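# Loop a round belt over two pulleys using two arms

## Task

Seat the round belt in the grooves of both pulleys so that it runs straight between them and is not crossed.

## Robot and tools

Robot: two arms, left_arm and right_arm, each with a parallel two-finger gripper. The scene frame has its origin at table-top height, midway between the nominal arm bases. +z is up, +x points out over the table, and left_arm sits on the +y side. Arm names do not match image left and right. Calibrated bases: left_arm at (-0.031, +0.229, +0.003) m, quat_wxyz (+1.000, 0, 0, -0.007); right_arm at (-0.031, -0.282, +0.001) m, quat_wxyz (+1.000, 0, 0, +0.006). A gripper's fingers point along its own +z axis and close along its y axis. end_effector_position is the point between the finger pads, about 1 cm short of the tips.

Row layout (shared by execute_actions and move): one flat list of 14 numbers, each in [-1, 1], covering both arms even when only one moves. The order is dx, dy, dz, rx, ry, rz, opening for left_arm, then the same seven for right_arm. The first six numbers of each arm are an offset, not a pose. They are measured from that arm's Hand target as it stood when the action or move began, along the Hand target's own axes. A value of 1.0 means 0.6 m or 180 degrees. rx, ry and rz together form one rotation vector. Sending 0 for all six re-commands the current Hand target. Sending the same offset again moves the arm further. opening is absolute, not an offset: +1 is fully open (0.094 m) and -1 is closed. A 0 opening is a real command, so repeat the present value to leave a gripper unchanged.

execute_actions(actions, cameras): actions is a list of actions. Each action is a table of up to 15 rows, one row per 1/30 s step. A short table repeats its last row until all 15 steps are used. Every row counts from the start pose of that action, not from the previous row. Images come back only when actions is empty or when cameras names them. cameras can be ["all"], [] or a list of names: cam_high, cam_low, cam_board, cam_idler, cam_left_wrist, cam_right_wrist (all 504x504). An unknown name rejects the whole call.

move(target, speed, blend, opening_speed, grip_force, blocking, cameras): drives each gripper in a straight line toward its offset target. target is one 14-number row or a list of up to 15 rows. Every row counts from the same starting Hand targets. All paths finish together, take at least 0.5 s, and are cut off after 10 s. speed is the top speed in m/s, from 0.002 to 2.9, default 0.25. Turning is capped at twice that number in rad/s. Give one value, or one per target. blend, in metres, rounds the corners of a list; 0 stops at each point. opening_speed sets how fast the opening changes, per second on the -1..+1 scale, minimum 0.2. Use it for slow closing on anything soft. grip_force is the pad force limit in newtons, 10 to 50, as one value or one per arm. It persists until changed. Lower forces close more slowly. blocking=false returns after about 0.5 s while the motion keeps running.

move has no obstacle avoidance, and a fast move lags and strays, especially with the arm outstretched. Avoid paths near an arm's own base, which can flip its shoulder. The result adds a move: line with the ending (done, off_target, moving, held, fault) and any limits. limits=paced means the pose was clipped; limits=held means steps were withheld. done means the arm is at rest within 10 mm and 2 degrees of its target. Neither done nor off_target says whether contact happened.

wait(seconds, cameras): seconds from 0 to 10. Lets the scene run on the last commands and returns early if a running move ends. stop(cameras) brakes a running move; faster moves need more room. zoom_image(camera, region) enlarges part of a camera's latest image. region is [x0, y0, x1, y1] in pixels from the top-left, at most 504 in each direction. read_manual(section) returns only the licence texts. finished_scene(scene) ends the current scene for good; pass the current scene's number. The belt must stay seated without the robot.

Result lines: end_effector_position (m) and end_effector_quat_wxyz are given in the scene frame. They can be a few cm off, more at long reach. Hand target is the last commanded pose after clipping, and the next offsets count from it. The gripper often stops short of it from friction and weight. A new command, even all zeros, asks for the target again; if still short, send the gap as an offset. grip_measured is on the opening scale, reads up to about 2.5 mm wide when empty, and reads narrower than a squeezed part. Joint velocities may read "within noise". Joint torques include gravity and carry offsets and noise; numbers 1 to 3 wrap at ±28 N m. Tool commands shows the present commands.

The controller limits commanded orientation to 40 degrees from the measured one each step. Check the pose after every move and correct any tilt. Small moves may not happen, may go sideways, or may go backwards.

Avoid the following:
- Dropping the belt or knocking anything off the table.
- Releasing parts while they are moving.
- Fast impacts or hard pushes on fixed or heavy items.
- Letting grippers, housings or wrist cameras touch each other, and closing one gripper on the other's fingers. The clearance check does not guard these.
- Straining the camera cables.
- Leaving an arm pressing against something. To end a push, command the target back past the gripper.
- Holding loads or extended poses for long. Motors heat up: a MOTOR HOT line appears at 75 °C, a fault folds the arm at 90 °C, and the arm goes limp at 100 °C.

Each tool is called as a command line: name --argument value for each argument, lists and objects as JSON in quotes; but a table of rows of numbers goes row by row, as --pt "numbers of a row", without its own name.

## Session

execute_actions --actions '[]'

Scene clock: 0.00 s.
left_arm: end_effector_position=(+0.3632, +0.2135, +0.1060) grip_measured=+1.000 end_effector_quat_wxyz=(+0.605, -0.002, +0.797, +0.012) | right_arm: end_effector_position=(+0.3592, -0.3197, +0.0847) grip_measured=+1.000 end_effector_quat_wxyz=(+0.554, +0.079, +0.819, -0.126)
Joint positions: left_arm=[-0.07 1.542 0.339 0.93 -0.103 -0.012 0.094] | right_arm=[0.047 1.571 0.385 0.799 0.352 0.012 0.094]
Joint velocities: within noise
Joint torques (N m): no reading
Motor temperatures (°C): left_arm=[25 29 27 23 24 24 25] | right_arm=[24 28 26 25 26 22 23]
Heat: left arm: 29 °C; right arm: 28 °C.
Hand target: left_arm +0.3655, +0.2134, +0.1122; +0.611, -0.003, +0.791, +0.011 | right_arm +0.3621, -0.3195, +0.0914; +0.562, +0.081, +0.814, -0.124
Tool commands: left_gripper/opening=+1.0 right_gripper/opening=+1.0

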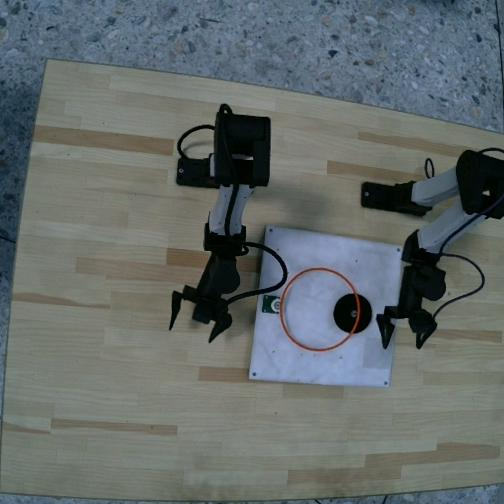

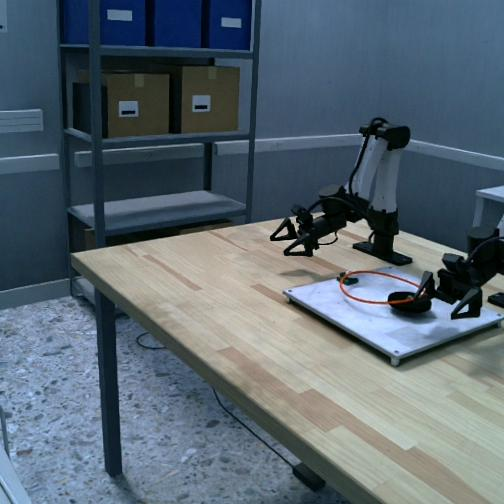

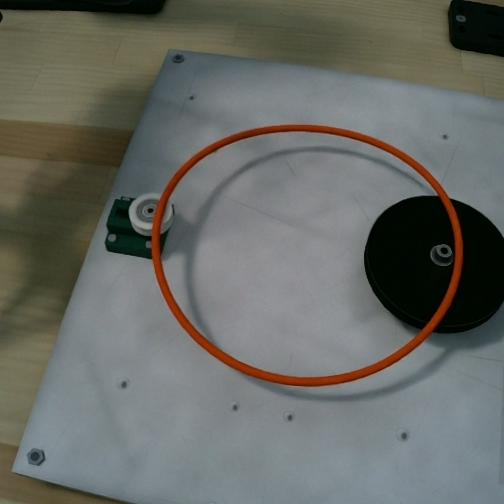

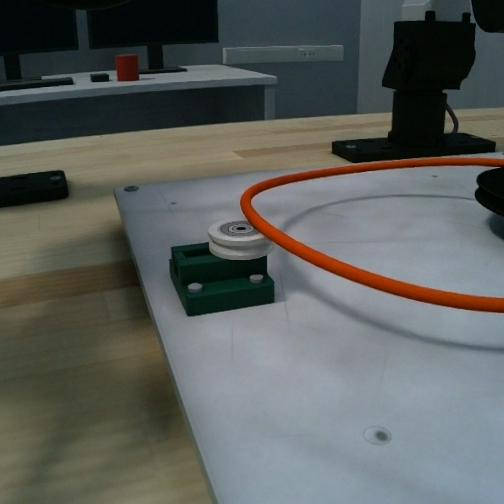

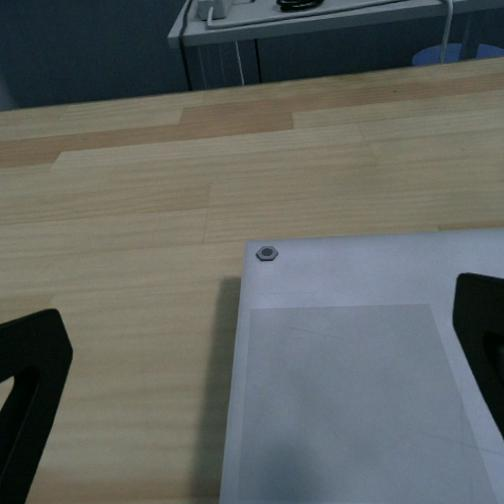

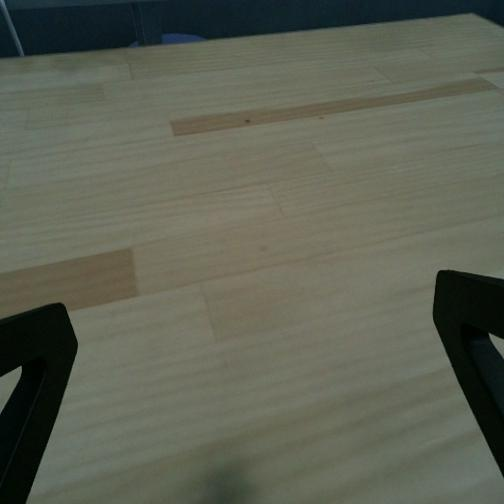

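zoom_image --camera "cam_idler" --region '[130, 130, 504, 504]'

zoom_image --camera "cam_high" --region '[240, 210, 440, 410]'

zoom_image --camera "cam_board" --region '[340, 150, 504, 350]'

zoom_image --camera "cam_low" --region '[270, 230, 504, 370]'

Scaled by 1.348 from the camera's 504x504 image, which has a finer 720x720 frame.

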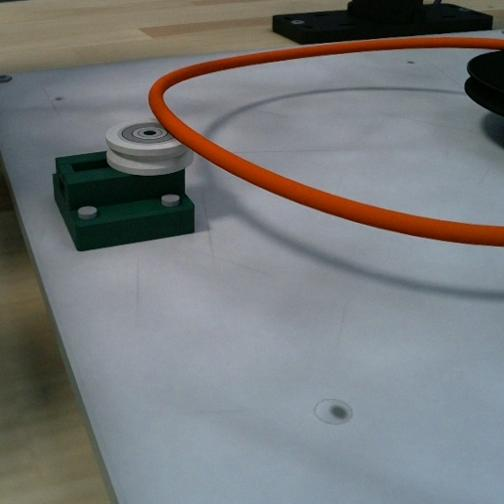

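Scaled by 2.520 from the camera's 504x504 image, which has a finer 720x720 frame.

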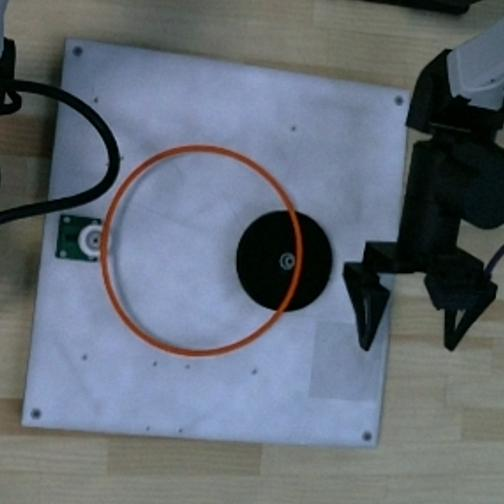

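Scaled by 2.520 from the camera's 504x504 image, which has a finer 720x720 frame.

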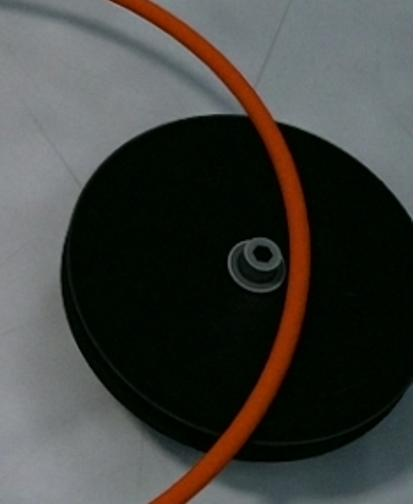

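Scaled by 2.154 from the camera's 504x504 image, which has a finer 720x720 frame.

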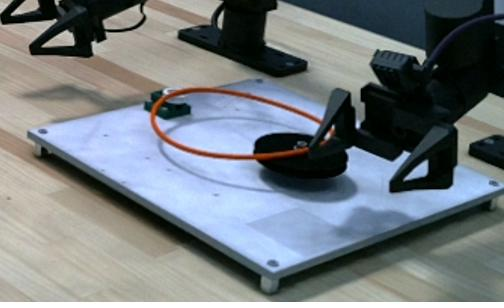

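move --target '[-0.052,-0.072,-0.117,0,0.363,0,0.2,0,0,0,0,0,0,1]' --cameras '["all"]'

Scene clock: 103.40 s.
left_arm: end_effector_position=(+0.3045, +0.1725, +0.1574) grip_measured=+0.202 end_effector_quat_wxyz=(+0.090, -0.007, +0.996, +0.013) | right_arm: end_effector_position=(+0.3592, -0.3197, +0.0847) grip_measured=+1.000 end_effector_quat_wxyz=(+0.554, +0.079, +0.819, -0.126)
Joint positions: left_arm=[-0.184 1.672 1.522 -1.248 -0.061 -0.206 0.056] | right_arm=[0.047 1.571 0.385 0.799 0.352 0.012 0.094]
Joint torques (N m): left_arm=[-0.77 -5.65 8.72 0.56 -0.05 -0.23] | right_arm=[0.1 -7.75 6.17 1.9 0.08 -0.1]
Motor temperatures (°C): left_arm=[25 32 32 38 24 24 25] | right_arm=[24 34 29 35 25 22 23]
Heat: left arm: 38 °C; right arm: 35 °C.
Hand target: left_arm +0.3062, +0.1685, +0.1594; +0.088, -0.008, +0.996, +0.008 | right_arm +0.3621, -0.3195, +0.0914; +0.562, +0.081, +0.814, -0.124
Off the commanded pose: left_arm 0.005 m, 1 deg | right_arm 0.007 m, 1 deg.
move: done

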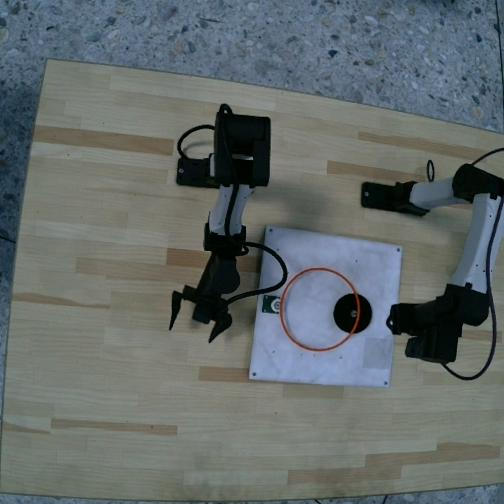

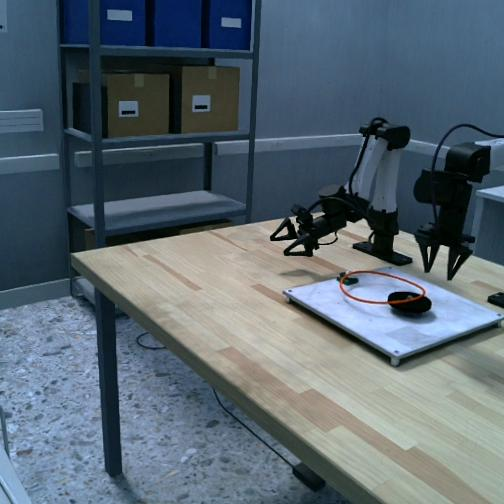

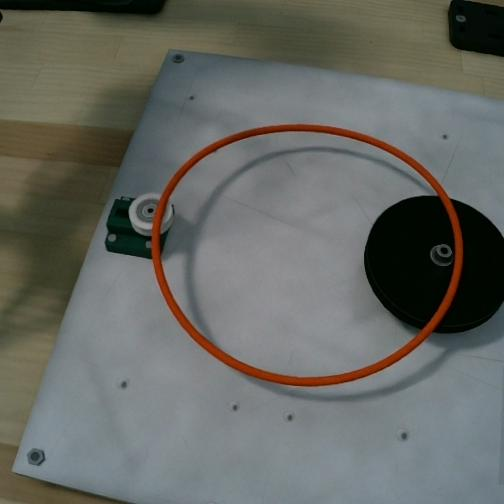

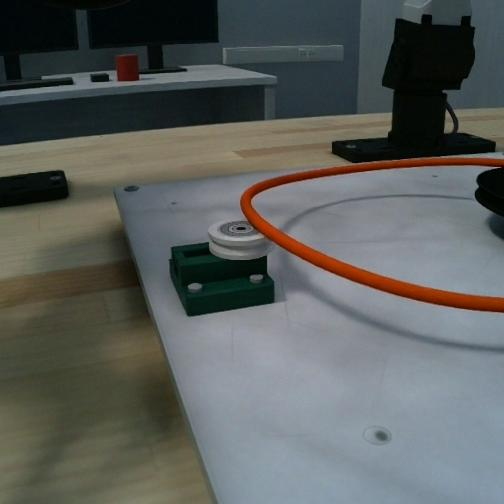

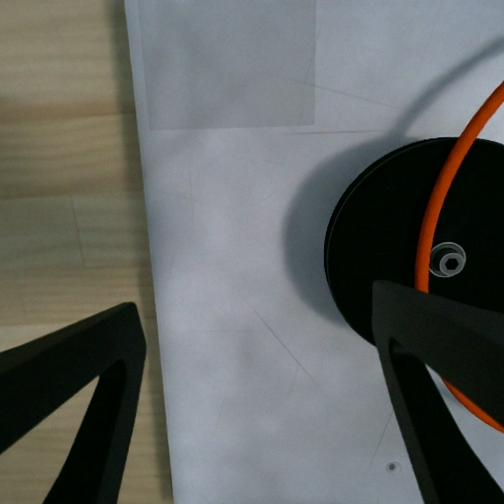

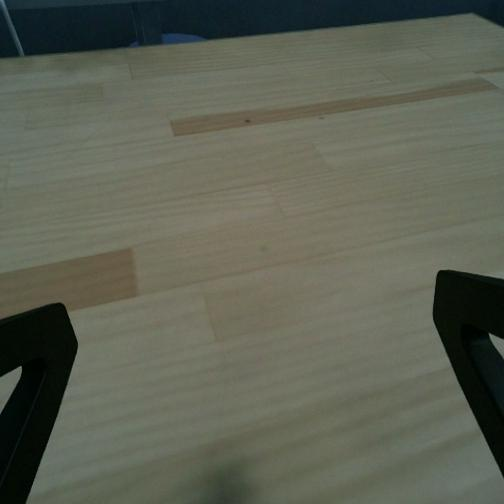

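move --target '[0.046,-0.1125,0.07,0,0,0,-0.2,0,0,0,0,0,0,1]' --cameras '["cam_left_wrist","cam_board","cam_low","cam_idler"]'

Scene clock: 129.37 s.
left_arm: end_effector_position=(+0.2824, +0.1008, +0.1154) grip_measured=-0.198 end_effector_quat_wxyz=(+0.080, -0.002, +0.997, +0.004) | right_arm: end_effector_position=(+0.3592, -0.3197, +0.0847) grip_measured=+1.000 end_effector_quat_wxyz=(+0.554, +0.079, +0.819, -0.126)
Joint positions: left_arm=[-0.411 1.691 1.38 -1.116 -0.073 -0.425 0.038] | right_arm=[0.047 1.571 0.385 0.799 0.352 0.012 0.094]
Joint torques (N m): left_arm=[-0.21 -6.06 6.09 0.8 -0.3 -0.23] | right_arm=[0.16 -7.94 6.09 1.95 0.05 -0.02]
Motor temperatures (°C): left_arm=[25 33 33 32 24 24 25] | right_arm=[24 35 30 36 25 22 23]
Heat: left arm: 33 °C; right arm: 36 °C.
Hand target: left_arm +0.2876, +0.1014, +0.1123; +0.088, -0.008, +0.996, +0.008 | right_arm +0.3621, -0.3195, +0.0914; +0.562, +0.081, +0.814, -0.124
Off the commanded pose: left_arm 0.006 m, 1 deg | right_arm 0.007 m, 1 deg.
move: done
Images, in order (width x height): cam_low 504x504, cam_board 504x504, cam_idler 504x504, cam_left_wrist 504x504.

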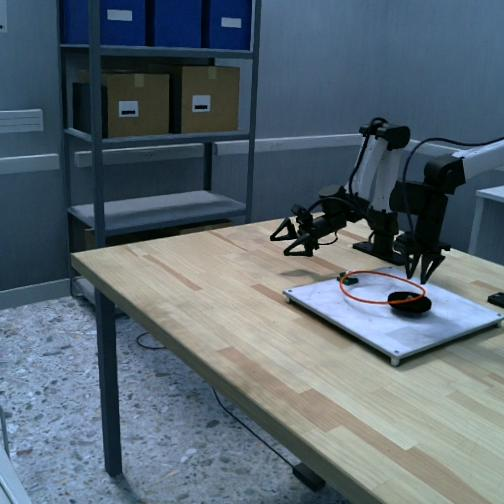

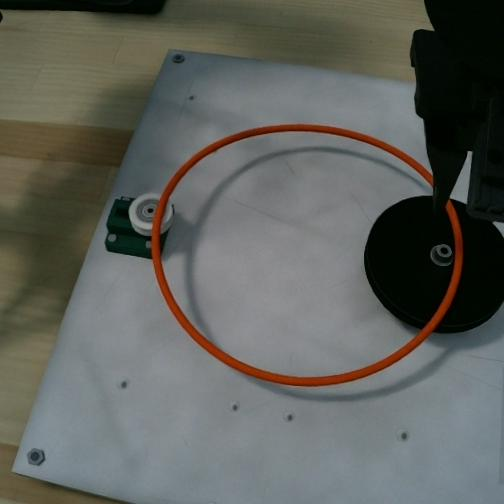

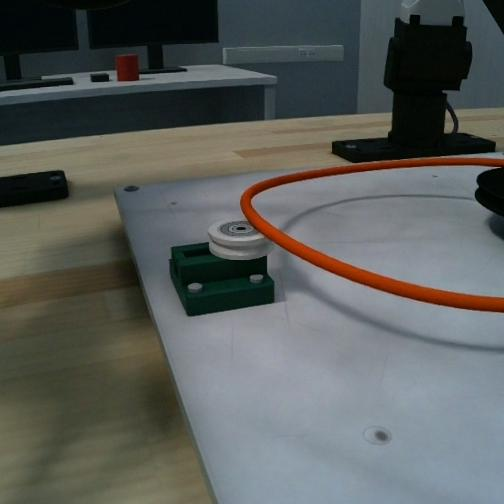

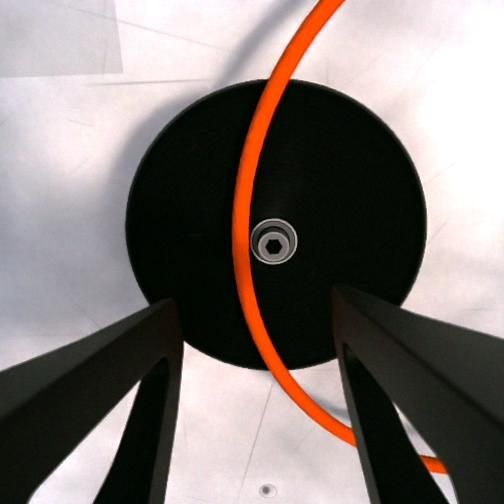

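move --target '[-0.035,0.002,0.069,0,0,0.044,-0.4,0,0,0,0,0,0,1]' --speed 0.12 --cameras '["cam_left_wrist","cam_board","cam_low","cam_idler"]'

zoom_image --camera "cam_board" --region '[340, 130, 504, 330]'

Scene clock: 152.63 s.
left_arm: end_effector_position=(+0.3109, +0.1019, +0.0797) grip_measured=-0.398 end_effector_quat_wxyz=(+0.082, +0.058, +0.995, +0.010) | right_arm: end_effector_position=(+0.3592, -0.3197, +0.0847) grip_measured=+1.000 end_effector_quat_wxyz=(+0.554, +0.079, +0.819, -0.126)
Joint positions: left_arm=[-0.376 1.802 1.368 -0.988 -0.073 -0.269 0.028] | right_arm=[0.047 1.571 0.385 0.799 0.352 0.012 0.094]
Joint torques (N m): left_arm=[0.27 -6.8 5.78 0.83 -0.24 0.02] | right_arm=[0.27 -7.83 6.04 1.89 0.07 -0.09]
Heat: left arm: 36 °C; right arm: 37 °C.
Hand target: left_arm +0.3155, +0.1036, +0.0752; +0.087, +0.060, +0.994, +0.014 | right_arm +0.3621, -0.3195, +0.0914; +0.562, +0.081, +0.814, -0.124
Off the commanded pose: left_arm 0.007 m, 1 deg | right_arm 0.007 m, 1 deg.
move: done
Images, in order (width x height): cam_low 504x504, cam_board 504x504, cam_idler 504x504, cam_left_wrist 504x504.

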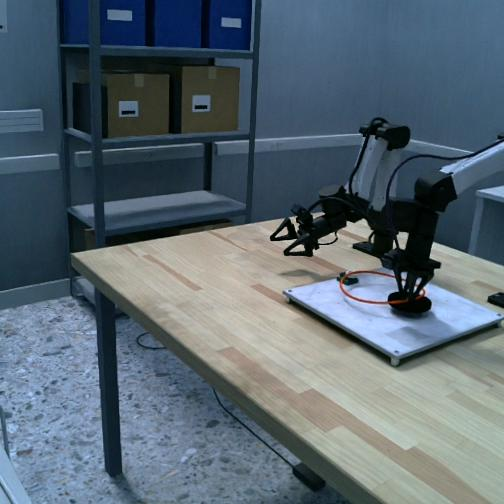

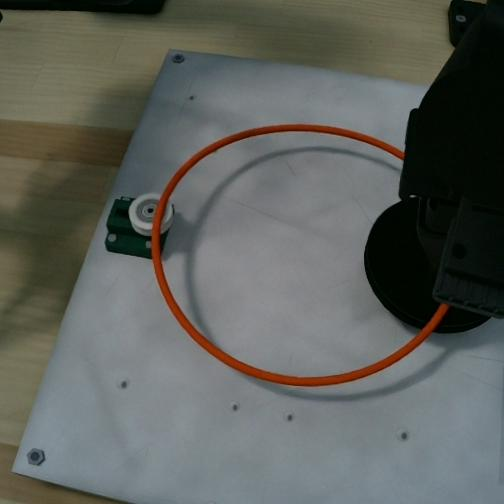

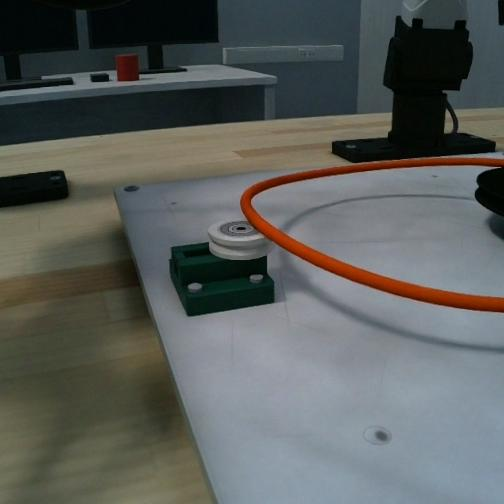

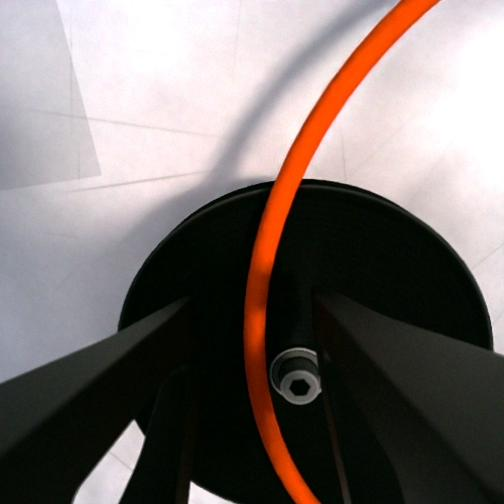

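Scaled by 2.520 from the camera's 504x504 image, which has a finer 720x720 frame.

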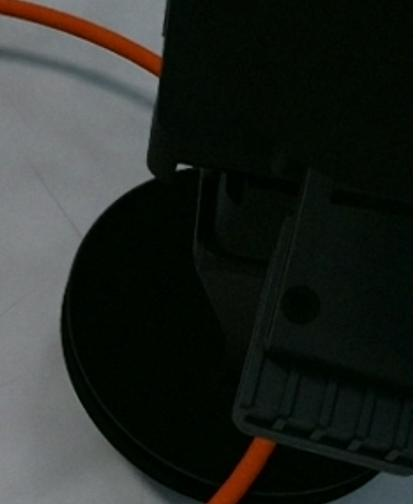

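move --target '[0.0045,0.001,0.0255,0,0,0,-0.4,0,0,0,0,0,0,1]' --speed 0.08 --cameras '["cam_left_wrist","cam_board","cam_low"]'

zoom_image --camera "cam_low" --region '[340, 230, 460, 330]'

Scene clock: 162.73 s.
left_arm: end_effector_position=(+0.3100, +0.1031, +0.0703) grip_measured=-0.398 end_effector_quat_wxyz=(+0.083, +0.059, +0.995, +0.010) | right_arm: end_effector_position=(+0.3592, -0.3197, +0.0847) grip_measured=+1.000 end_effector_quat_wxyz=(+0.554, +0.079, +0.819, -0.126)
Joint positions: left_arm=[-0.374 1.804 1.333 -0.949 -0.073 -0.264 0.028] | right_arm=[0.047 1.571 0.385 0.799 0.352 0.012 0.094]
Joint torques (N m): left_arm=[0.46 -5.96 4.64 1.03 -0.23 0.01] | right_arm=[0.18 -7.72 6.05 1.92 0.08 -0.03]
Heat: left arm: 36 °C; right arm: 37 °C.
Hand target: left_arm +0.3155, +0.1048, +0.0596; +0.087, +0.061, +0.994, +0.014 | right_arm +0.3621, -0.3195, +0.0914; +0.562, +0.081, +0.814, -0.124
Off the commanded pose: left_arm 0.012 m, 1 deg | right_arm 0.007 m, 1 deg.
move: off_target (left_arm)
Images, in order (width x height): cam_low 504x504, cam_board 504x504, cam_left_wrist 504x504.

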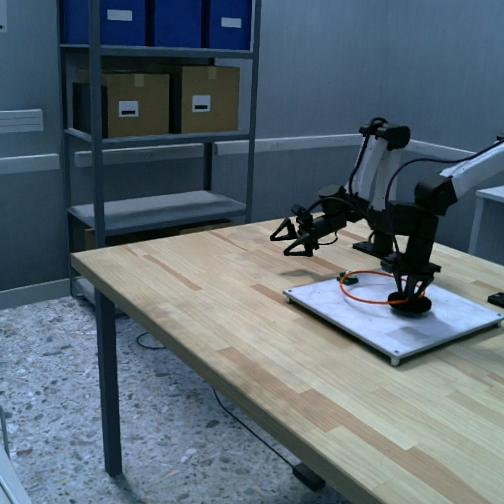

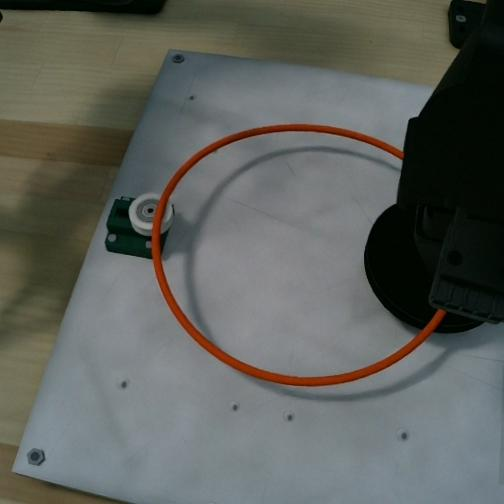

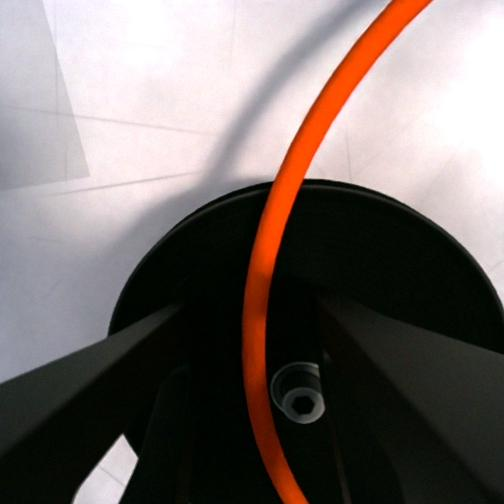

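Scaled by 4.200 from the camera's 504x504 image, which has a finer 720x720 frame.

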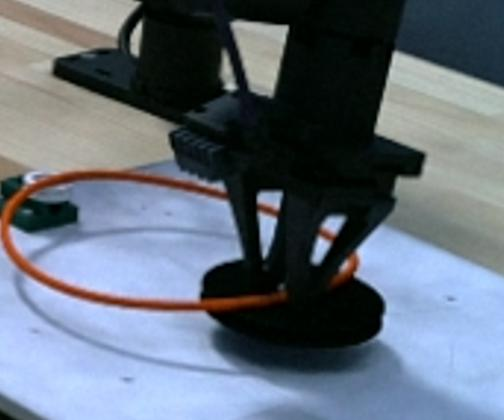

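move --target '[-0.0026,0,-0.0148,0,0,0,-0.4,0,0,0,0,0,0,1]' --speed 0.08 --grip_force 35

move --target '[0,0,0,0,0,0,-0.92,0,0,0,0,0,0,1]' --opening_speed 0.3 --cameras '["cam_left_wrist","cam_board","cam_low"]'

Scene clock: 173.13 s.
left_arm: end_effector_position=(+0.3100, +0.1031, +0.0703) grip_measured=-0.398 end_effector_quat_wxyz=(+0.083, +0.059, +0.995, +0.010) | right_arm: end_effector_position=(+0.3592, -0.3197, +0.0847) grip_measured=+1.000 end_effector_quat_wxyz=(+0.554, +0.079, +0.819, -0.126)
Joint positions: left_arm=[-0.374 1.804 1.333 -0.949 -0.073 -0.264 0.028] | right_arm=[0.047 1.571 0.385 0.799 0.352 0.012 0.094]
Joint torques (N m): left_arm=[0.32 -6.54 7.15 0.75 -0.23 -0.02] | right_arm=[0.21 -7.8 6.13 1.93 0.04 -0.04]
Heat: left arm: 36 °C; right arm: 38 °C.
Hand target: left_arm +0.3155, +0.1044, +0.0686; +0.087, +0.061, +0.994, +0.014 | right_arm +0.3621, -0.3195, +0.0914; +0.562, +0.081, +0.814, -0.124
Off the commanded pose: left_arm 0.006 m, 1 deg | right_arm 0.007 m, 1 deg.
grip_force (N): 35, 35
move: done

Scene clock: 175.07 s.
left_arm: end_effector_position=(+0.3110, +0.1027, +0.0705) grip_measured=-0.896 end_effector_quat_wxyz=(+0.085, +0.059, +0.995, +0.010) | right_arm: end_effector_position=(+0.3592, -0.3197, +0.0847) grip_measured=+1.000 end_effector_quat_wxyz=(+0.554, +0.079, +0.819, -0.126)
Joint positions: left_arm=[-0.374 1.804 1.333 -0.945 -0.074 -0.264 0.005] | right_arm=[0.047 1.571 0.385 0.799 0.352 0.012 0.094]
Joint torques (N m): left_arm=[0.34 -6.54 7.17 0.71 -0.22 -0.01] | right_arm=[0.13 -7.73 6.2 1.97 0 -0.02]
Heat: left arm: 37 °C; right arm: 38 °C.
Hand target: left_arm +0.3155, +0.1044, +0.0686; +0.087, +0.060, +0.994, +0.014 | right_arm +0.3621, -0.3195, +0.0914; +0.562, +0.081, +0.814, -0.124
Off the commanded pose: left_arm 0.005 m, 1 deg | right_arm 0.007 m, 1 deg.
grip_force (N): 35, 35
move: done
Images, in order (width x height): cam_low 504x504, cam_board 504x504, cam_left_wrist 504x504.

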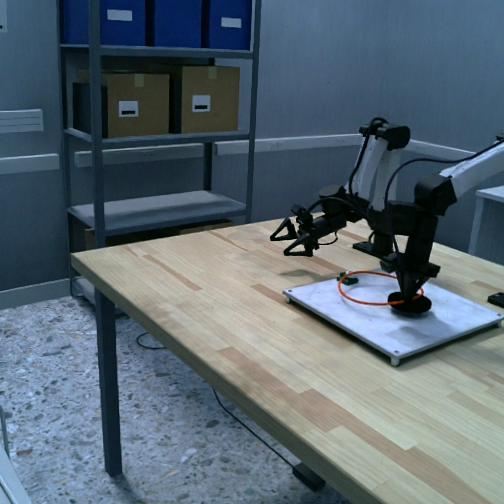

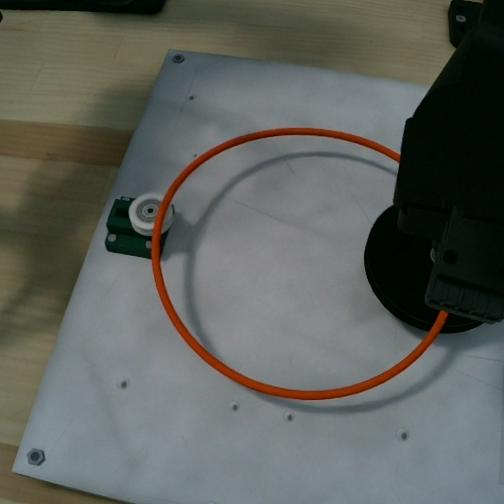

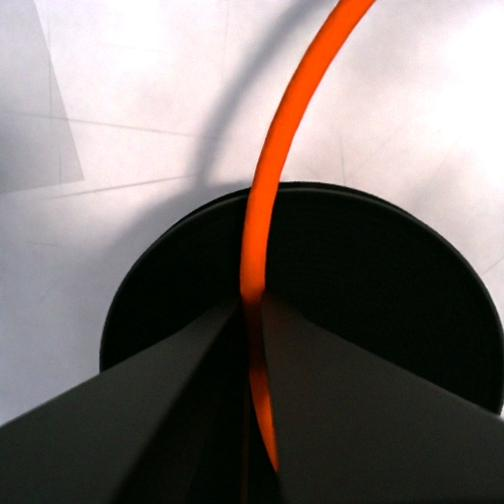

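move --pt "-0.0072 0.0016 -0.041 0 0 0 -0.92 0 0 0 0 0 0 1" --pt "-0.0082 -0.0738 -0.0438 0 0 -0.044 -0.92 0 0 0 0 0 0 1" --speed 0.1 --blend '[0.01,0]' --cameras '["all"]'

zoom_image --camera "cam_low" --region '[310, 230, 450, 340]'

Scene clock: 192.17 s.
left_arm: end_effector_position=(+0.3068, +0.0597, +0.0921) grip_measured=-0.897 end_effector_quat_wxyz=(+0.085, -0.003, +0.996, +0.001) | right_arm: end_effector_position=(+0.3592, -0.3197, +0.0847) grip_measured=+1.000 end_effector_quat_wxyz=(+0.554, +0.079, +0.819, -0.126)
Joint positions: left_arm=[-0.488 1.844 1.471 -1.049 -0.084 -0.504 0.005] | right_arm=[0.047 1.571 0.385 0.799 0.352 0.012 0.094]
Joint torques (N m): left_arm=[-0.55 -6.79 8.66 0.51 -0.32 -0.22] | right_arm=[0.23 -7.84 5.98 1.98 0.03 -0.04]
Motor temperatures (°C): left_arm=[25 38 35 31 24 24 26] | right_arm=[24 35 30 38 25 22 23]
Heat: left arm: 38 °C; right arm: 38 °C.
Hand target: left_arm +0.3106, +0.0593, +0.0937; +0.088, -0.008, +0.996, +0.008 | right_arm +0.3621, -0.3195, +0.0914; +0.562, +0.081, +0.814, -0.124
Off the commanded pose: left_arm 0.004 m, 1 deg | right_arm 0.007 m, 1 deg.
grip_force (N): 35, 35
move: done

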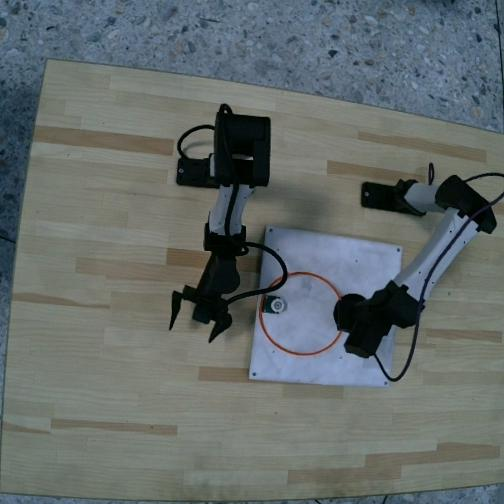

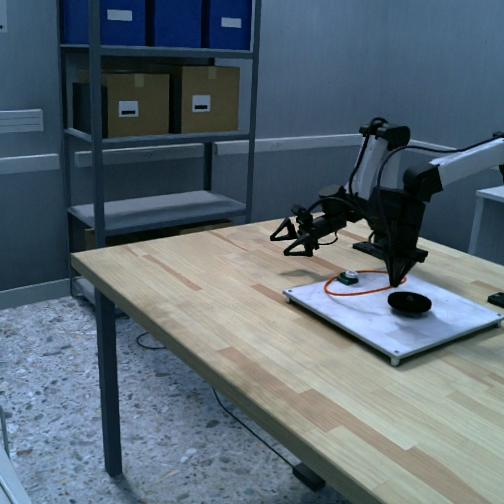

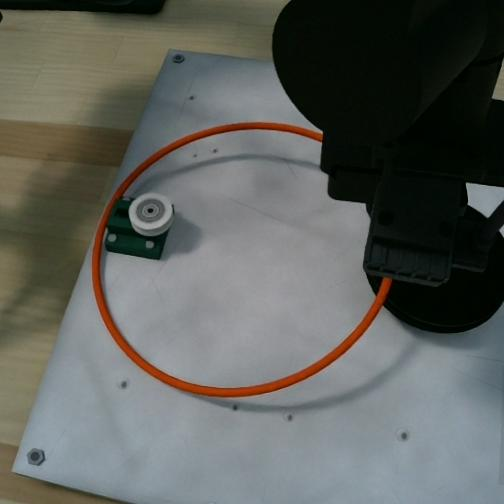

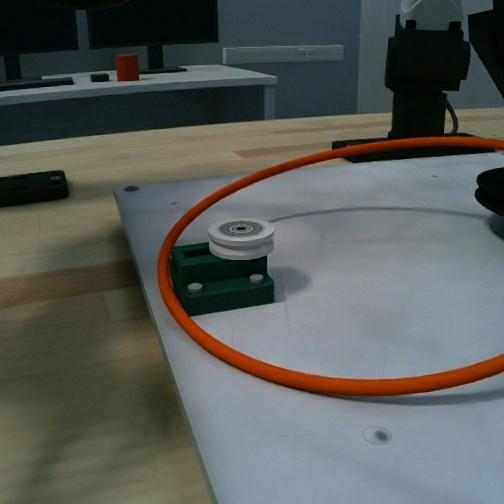

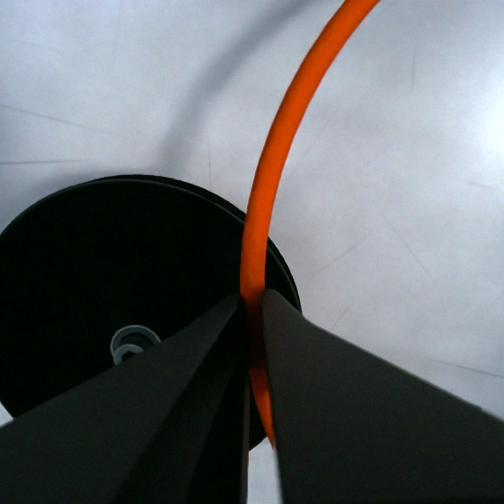

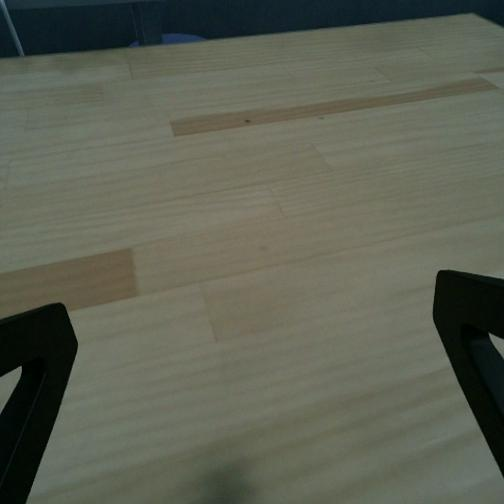

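Scaled by 3.600 from the camera's 504x504 image, which has a finer 720x720 frame.

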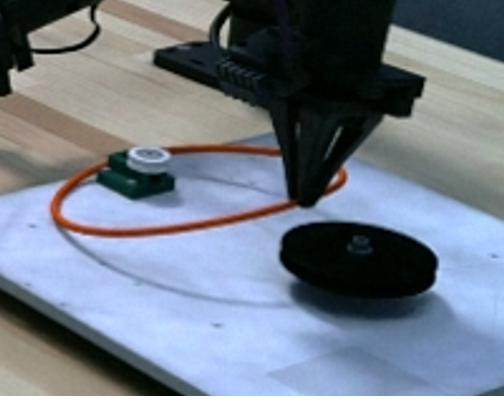

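move --target '[0.025,0,0,0.08,0,0,-0.92,0,0,0,0,0,0,1]' --speed 0.1 --cameras '["cam_board","cam_idler","cam_low"]'

zoom_image --camera "cam_low" --region '[310, 230, 450, 340]'

Scene clock: 209.57 s.
left_arm: end_effector_position=(+0.2907, +0.0612, +0.0795) grip_measured=-0.897 end_effector_quat_wxyz=(+0.065, -0.003, +0.993, -0.103) | right_arm: end_effector_position=(+0.3592, -0.3197, +0.0847) grip_measured=+1.000 end_effector_quat_wxyz=(+0.554, +0.079, +0.819, -0.126)
Joint positions: left_arm=[-0.402 1.747 1.287 -0.907 0.134 -0.436 0.005] | right_arm=[0.047 1.571 0.385 0.799 0.352 0.012 0.094]
Joint torques (N m): left_arm=[0.25 -9.99 5.9 0.96 0.07 0.03] | right_arm=[0.2 -7.8 5.86 1.95 0.05 -0.03]
Heat: left arm: 39 °C; right arm: 39 °C.
Hand target: left_arm +0.2958, +0.0592, +0.0911; +0.088, +0.003, +0.989, -0.117 | right_arm +0.3621, -0.3195, +0.0914; +0.562, +0.081, +0.814, -0.124
Off the commanded pose: left_arm 0.013 m, 3 deg | right_arm 0.007 m, 1 deg.
grip_force (N): 35, 35
move: off_target (left_arm)
Images, in order (width x height): cam_low 504x504, cam_board 504x504, cam_idler 504x504.

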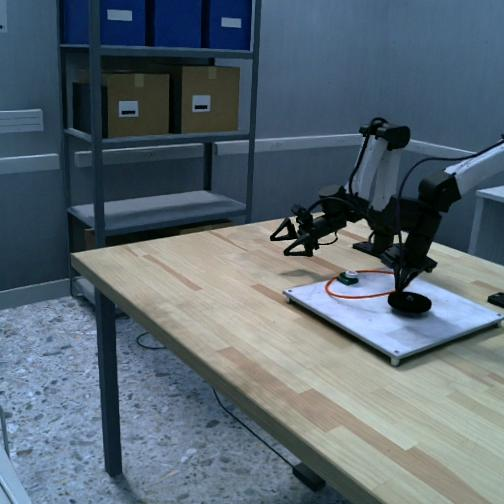

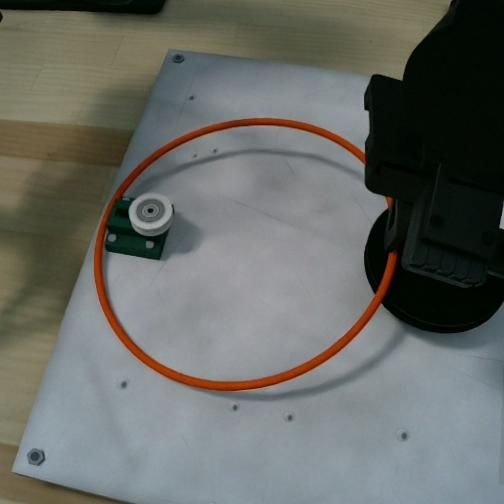

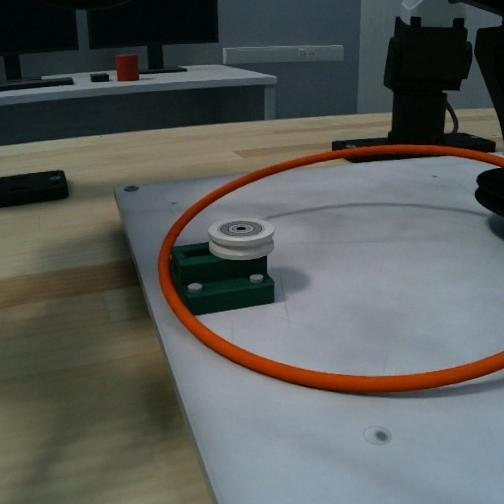

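Scaled by 3.600 from the camera's 504x504 image, which has a finer 720x720 frame.

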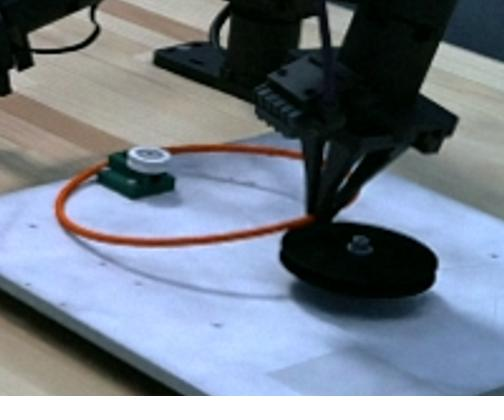

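move --target '[-0.0087,-0.0115,-0.048,0.05,0,0,-0.92,0,0,0,0,0,0,1]' --speed 0.1 --cameras '["cam_board","cam_idler","cam_low","cam_left_wrist"]'

zoom_image --camera "cam_low" --region '[310, 230, 450, 340]'

Scene clock: 224.93 s.
left_arm: end_effector_position=(+0.2932, +0.0600, +0.1055) grip_measured=-0.897 end_effector_quat_wxyz=(+0.070, +0.003, +0.981, -0.183) | right_arm: end_effector_position=(+0.3592, -0.3197, +0.0847) grip_measured=+1.000 end_effector_quat_wxyz=(+0.554, +0.079, +0.819, -0.126)
Joint positions: left_arm=[-0.325 1.688 1.286 -0.906 0.299 -0.374 0.005] | right_arm=[0.047 1.571 0.385 0.799 0.352 0.012 0.094]
Joint torques (N m): left_arm=[0.21 -9.48 7.87 0.79 0.18 0.04] | right_arm=[0.02 -7.86 5.98 1.94 0.02 -0.02]
Motor temperatures (°C): left_arm=[25 44 35 30 24 24 26] | right_arm=[24 35 30 39 25 22 23]
Heat: left arm: 44 °C; right arm: 39 °C.
Hand target: left_arm +0.2957, +0.0592, +0.1211; +0.087, +0.009, +0.977, -0.194 | right_arm +0.3621, -0.3195, +0.0914; +0.562, +0.081, +0.814, -0.124
Off the commanded pose: left_arm 0.016 m, 3 deg | right_arm 0.007 m, 1 deg.
grip_force (N): 35, 35
move: off_target (left_arm)
Images, in order (width x height): cam_low 504x504, cam_board 504x504, cam_idler 504x504, cam_left_wrist 504x504.

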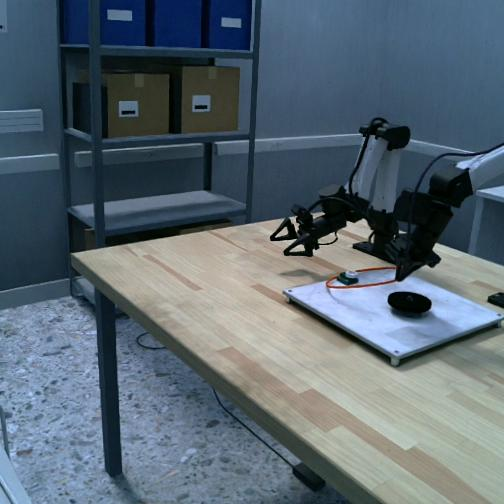

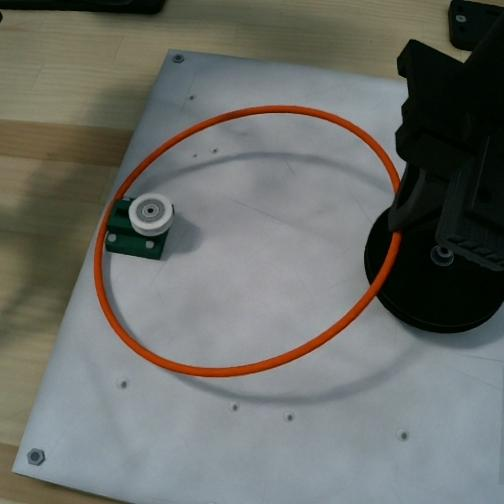

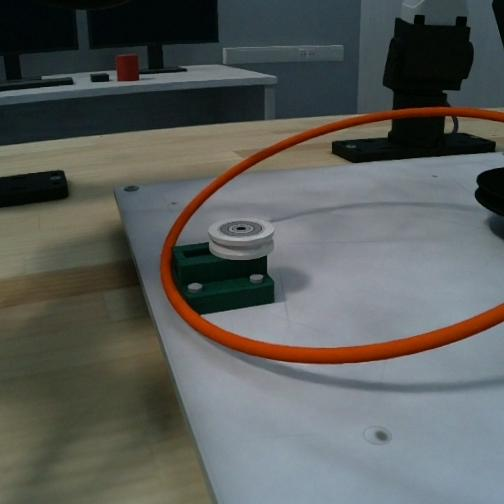

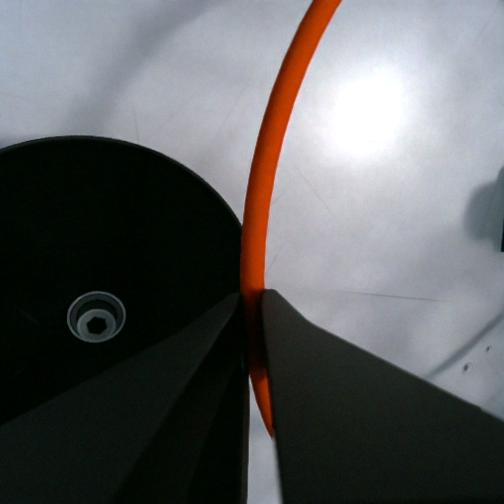

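Scaled by 3.600 from the camera's 504x504 image, which has a finer 720x720 frame.

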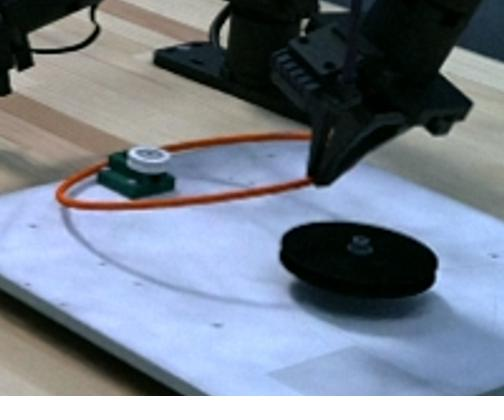

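zoom_image --camera "cam_idler" --region '[140, 190, 300, 350]'

zoom_image --camera "cam_board" --region '[70, 150, 220, 300]'

Scaled by 3.150 from the camera's 504x504 image, which has a finer 720x720 frame.

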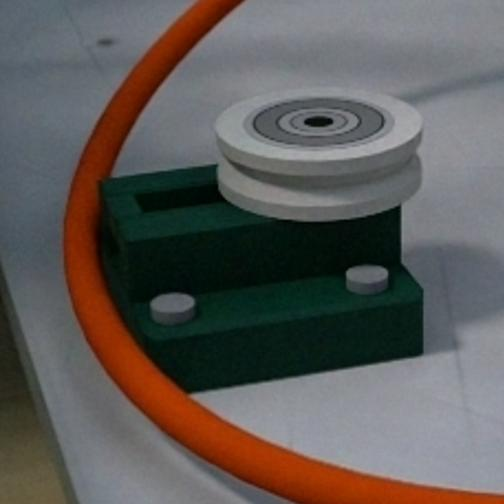

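Scaled by 3.360 from the camera's 504x504 image, which has a finer 720x720 frame.

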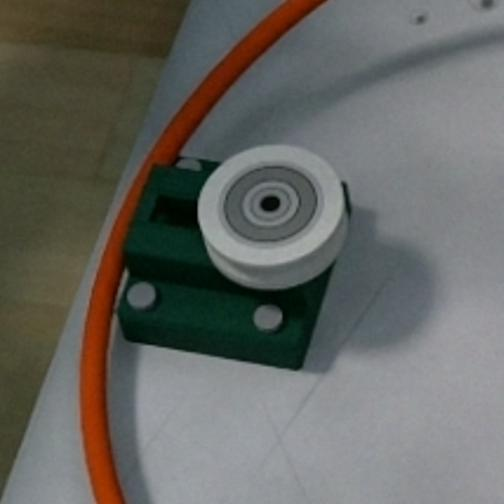

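move --target '[-0.0083,-0.042,-0.036,0,0,0,-0.92,0,0,0,0,0,0,1]' --speed 0.1 --cameras '["cam_board","cam_idler"]'

zoom_image --camera "cam_low" --region '[310, 230, 450, 340]'

Scene clock: 256.73 s.
left_arm: end_effector_position=(+0.2940, +0.0458, +0.1368) grip_measured=-0.897 end_effector_quat_wxyz=(+0.073, +0.011, +0.979, -0.189) | right_arm: end_effector_position=(+0.3592, -0.3197, +0.0847) grip_measured=+1.000 end_effector_quat_wxyz=(+0.554, +0.079, +0.819, -0.126)
Joint positions: left_arm=[-0.361 1.688 1.406 -1.007 0.299 -0.397 0.005] | right_arm=[0.047 1.571 0.385 0.799 0.352 0.012 0.094]
Joint torques (N m): left_arm=[-0.61 -8.8 8.83 0.77 0.05 -0.19] | right_arm=[0.16 -8.03 5.89 1.89 0.05 -0.04]
Heat: left arm: 43 °C; right arm: 40 °C.
Hand target: left_arm +0.2957, +0.0442, +0.1512; +0.088, +0.010, +0.977, -0.194 | right_arm +0.3621, -0.3195, +0.0914; +0.562, +0.081, +0.814, -0.124
Off the commanded pose: left_arm 0.014 m, 2 deg | right_arm 0.007 m, 1 deg.
grip_force (N): 35, 35
move: off_target (left_arm)
Images, in order (width x height): cam_board 504x504, cam_idler 504x504.

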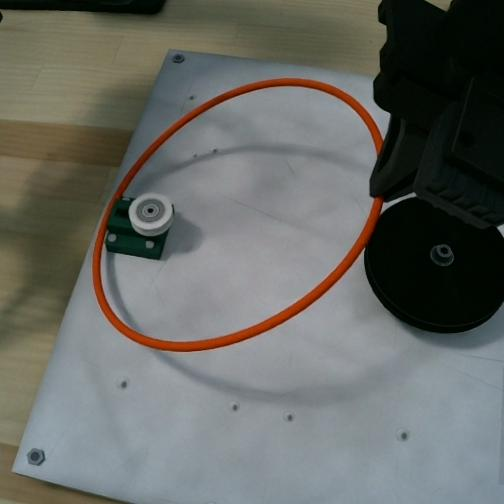

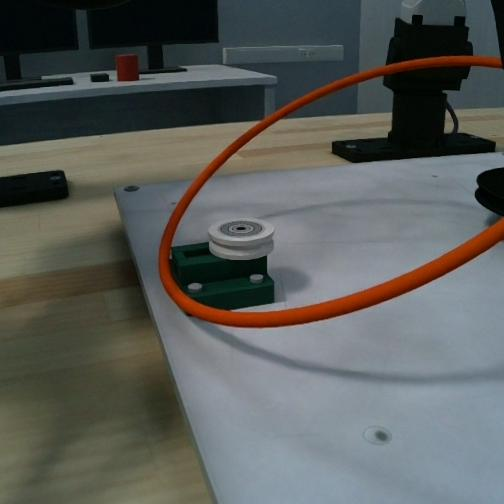

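This scene's latest camera images include none from cam_low. They are from: cam_board, cam_idler. cam_low's image comes with the result of a call that names it in "cameras".


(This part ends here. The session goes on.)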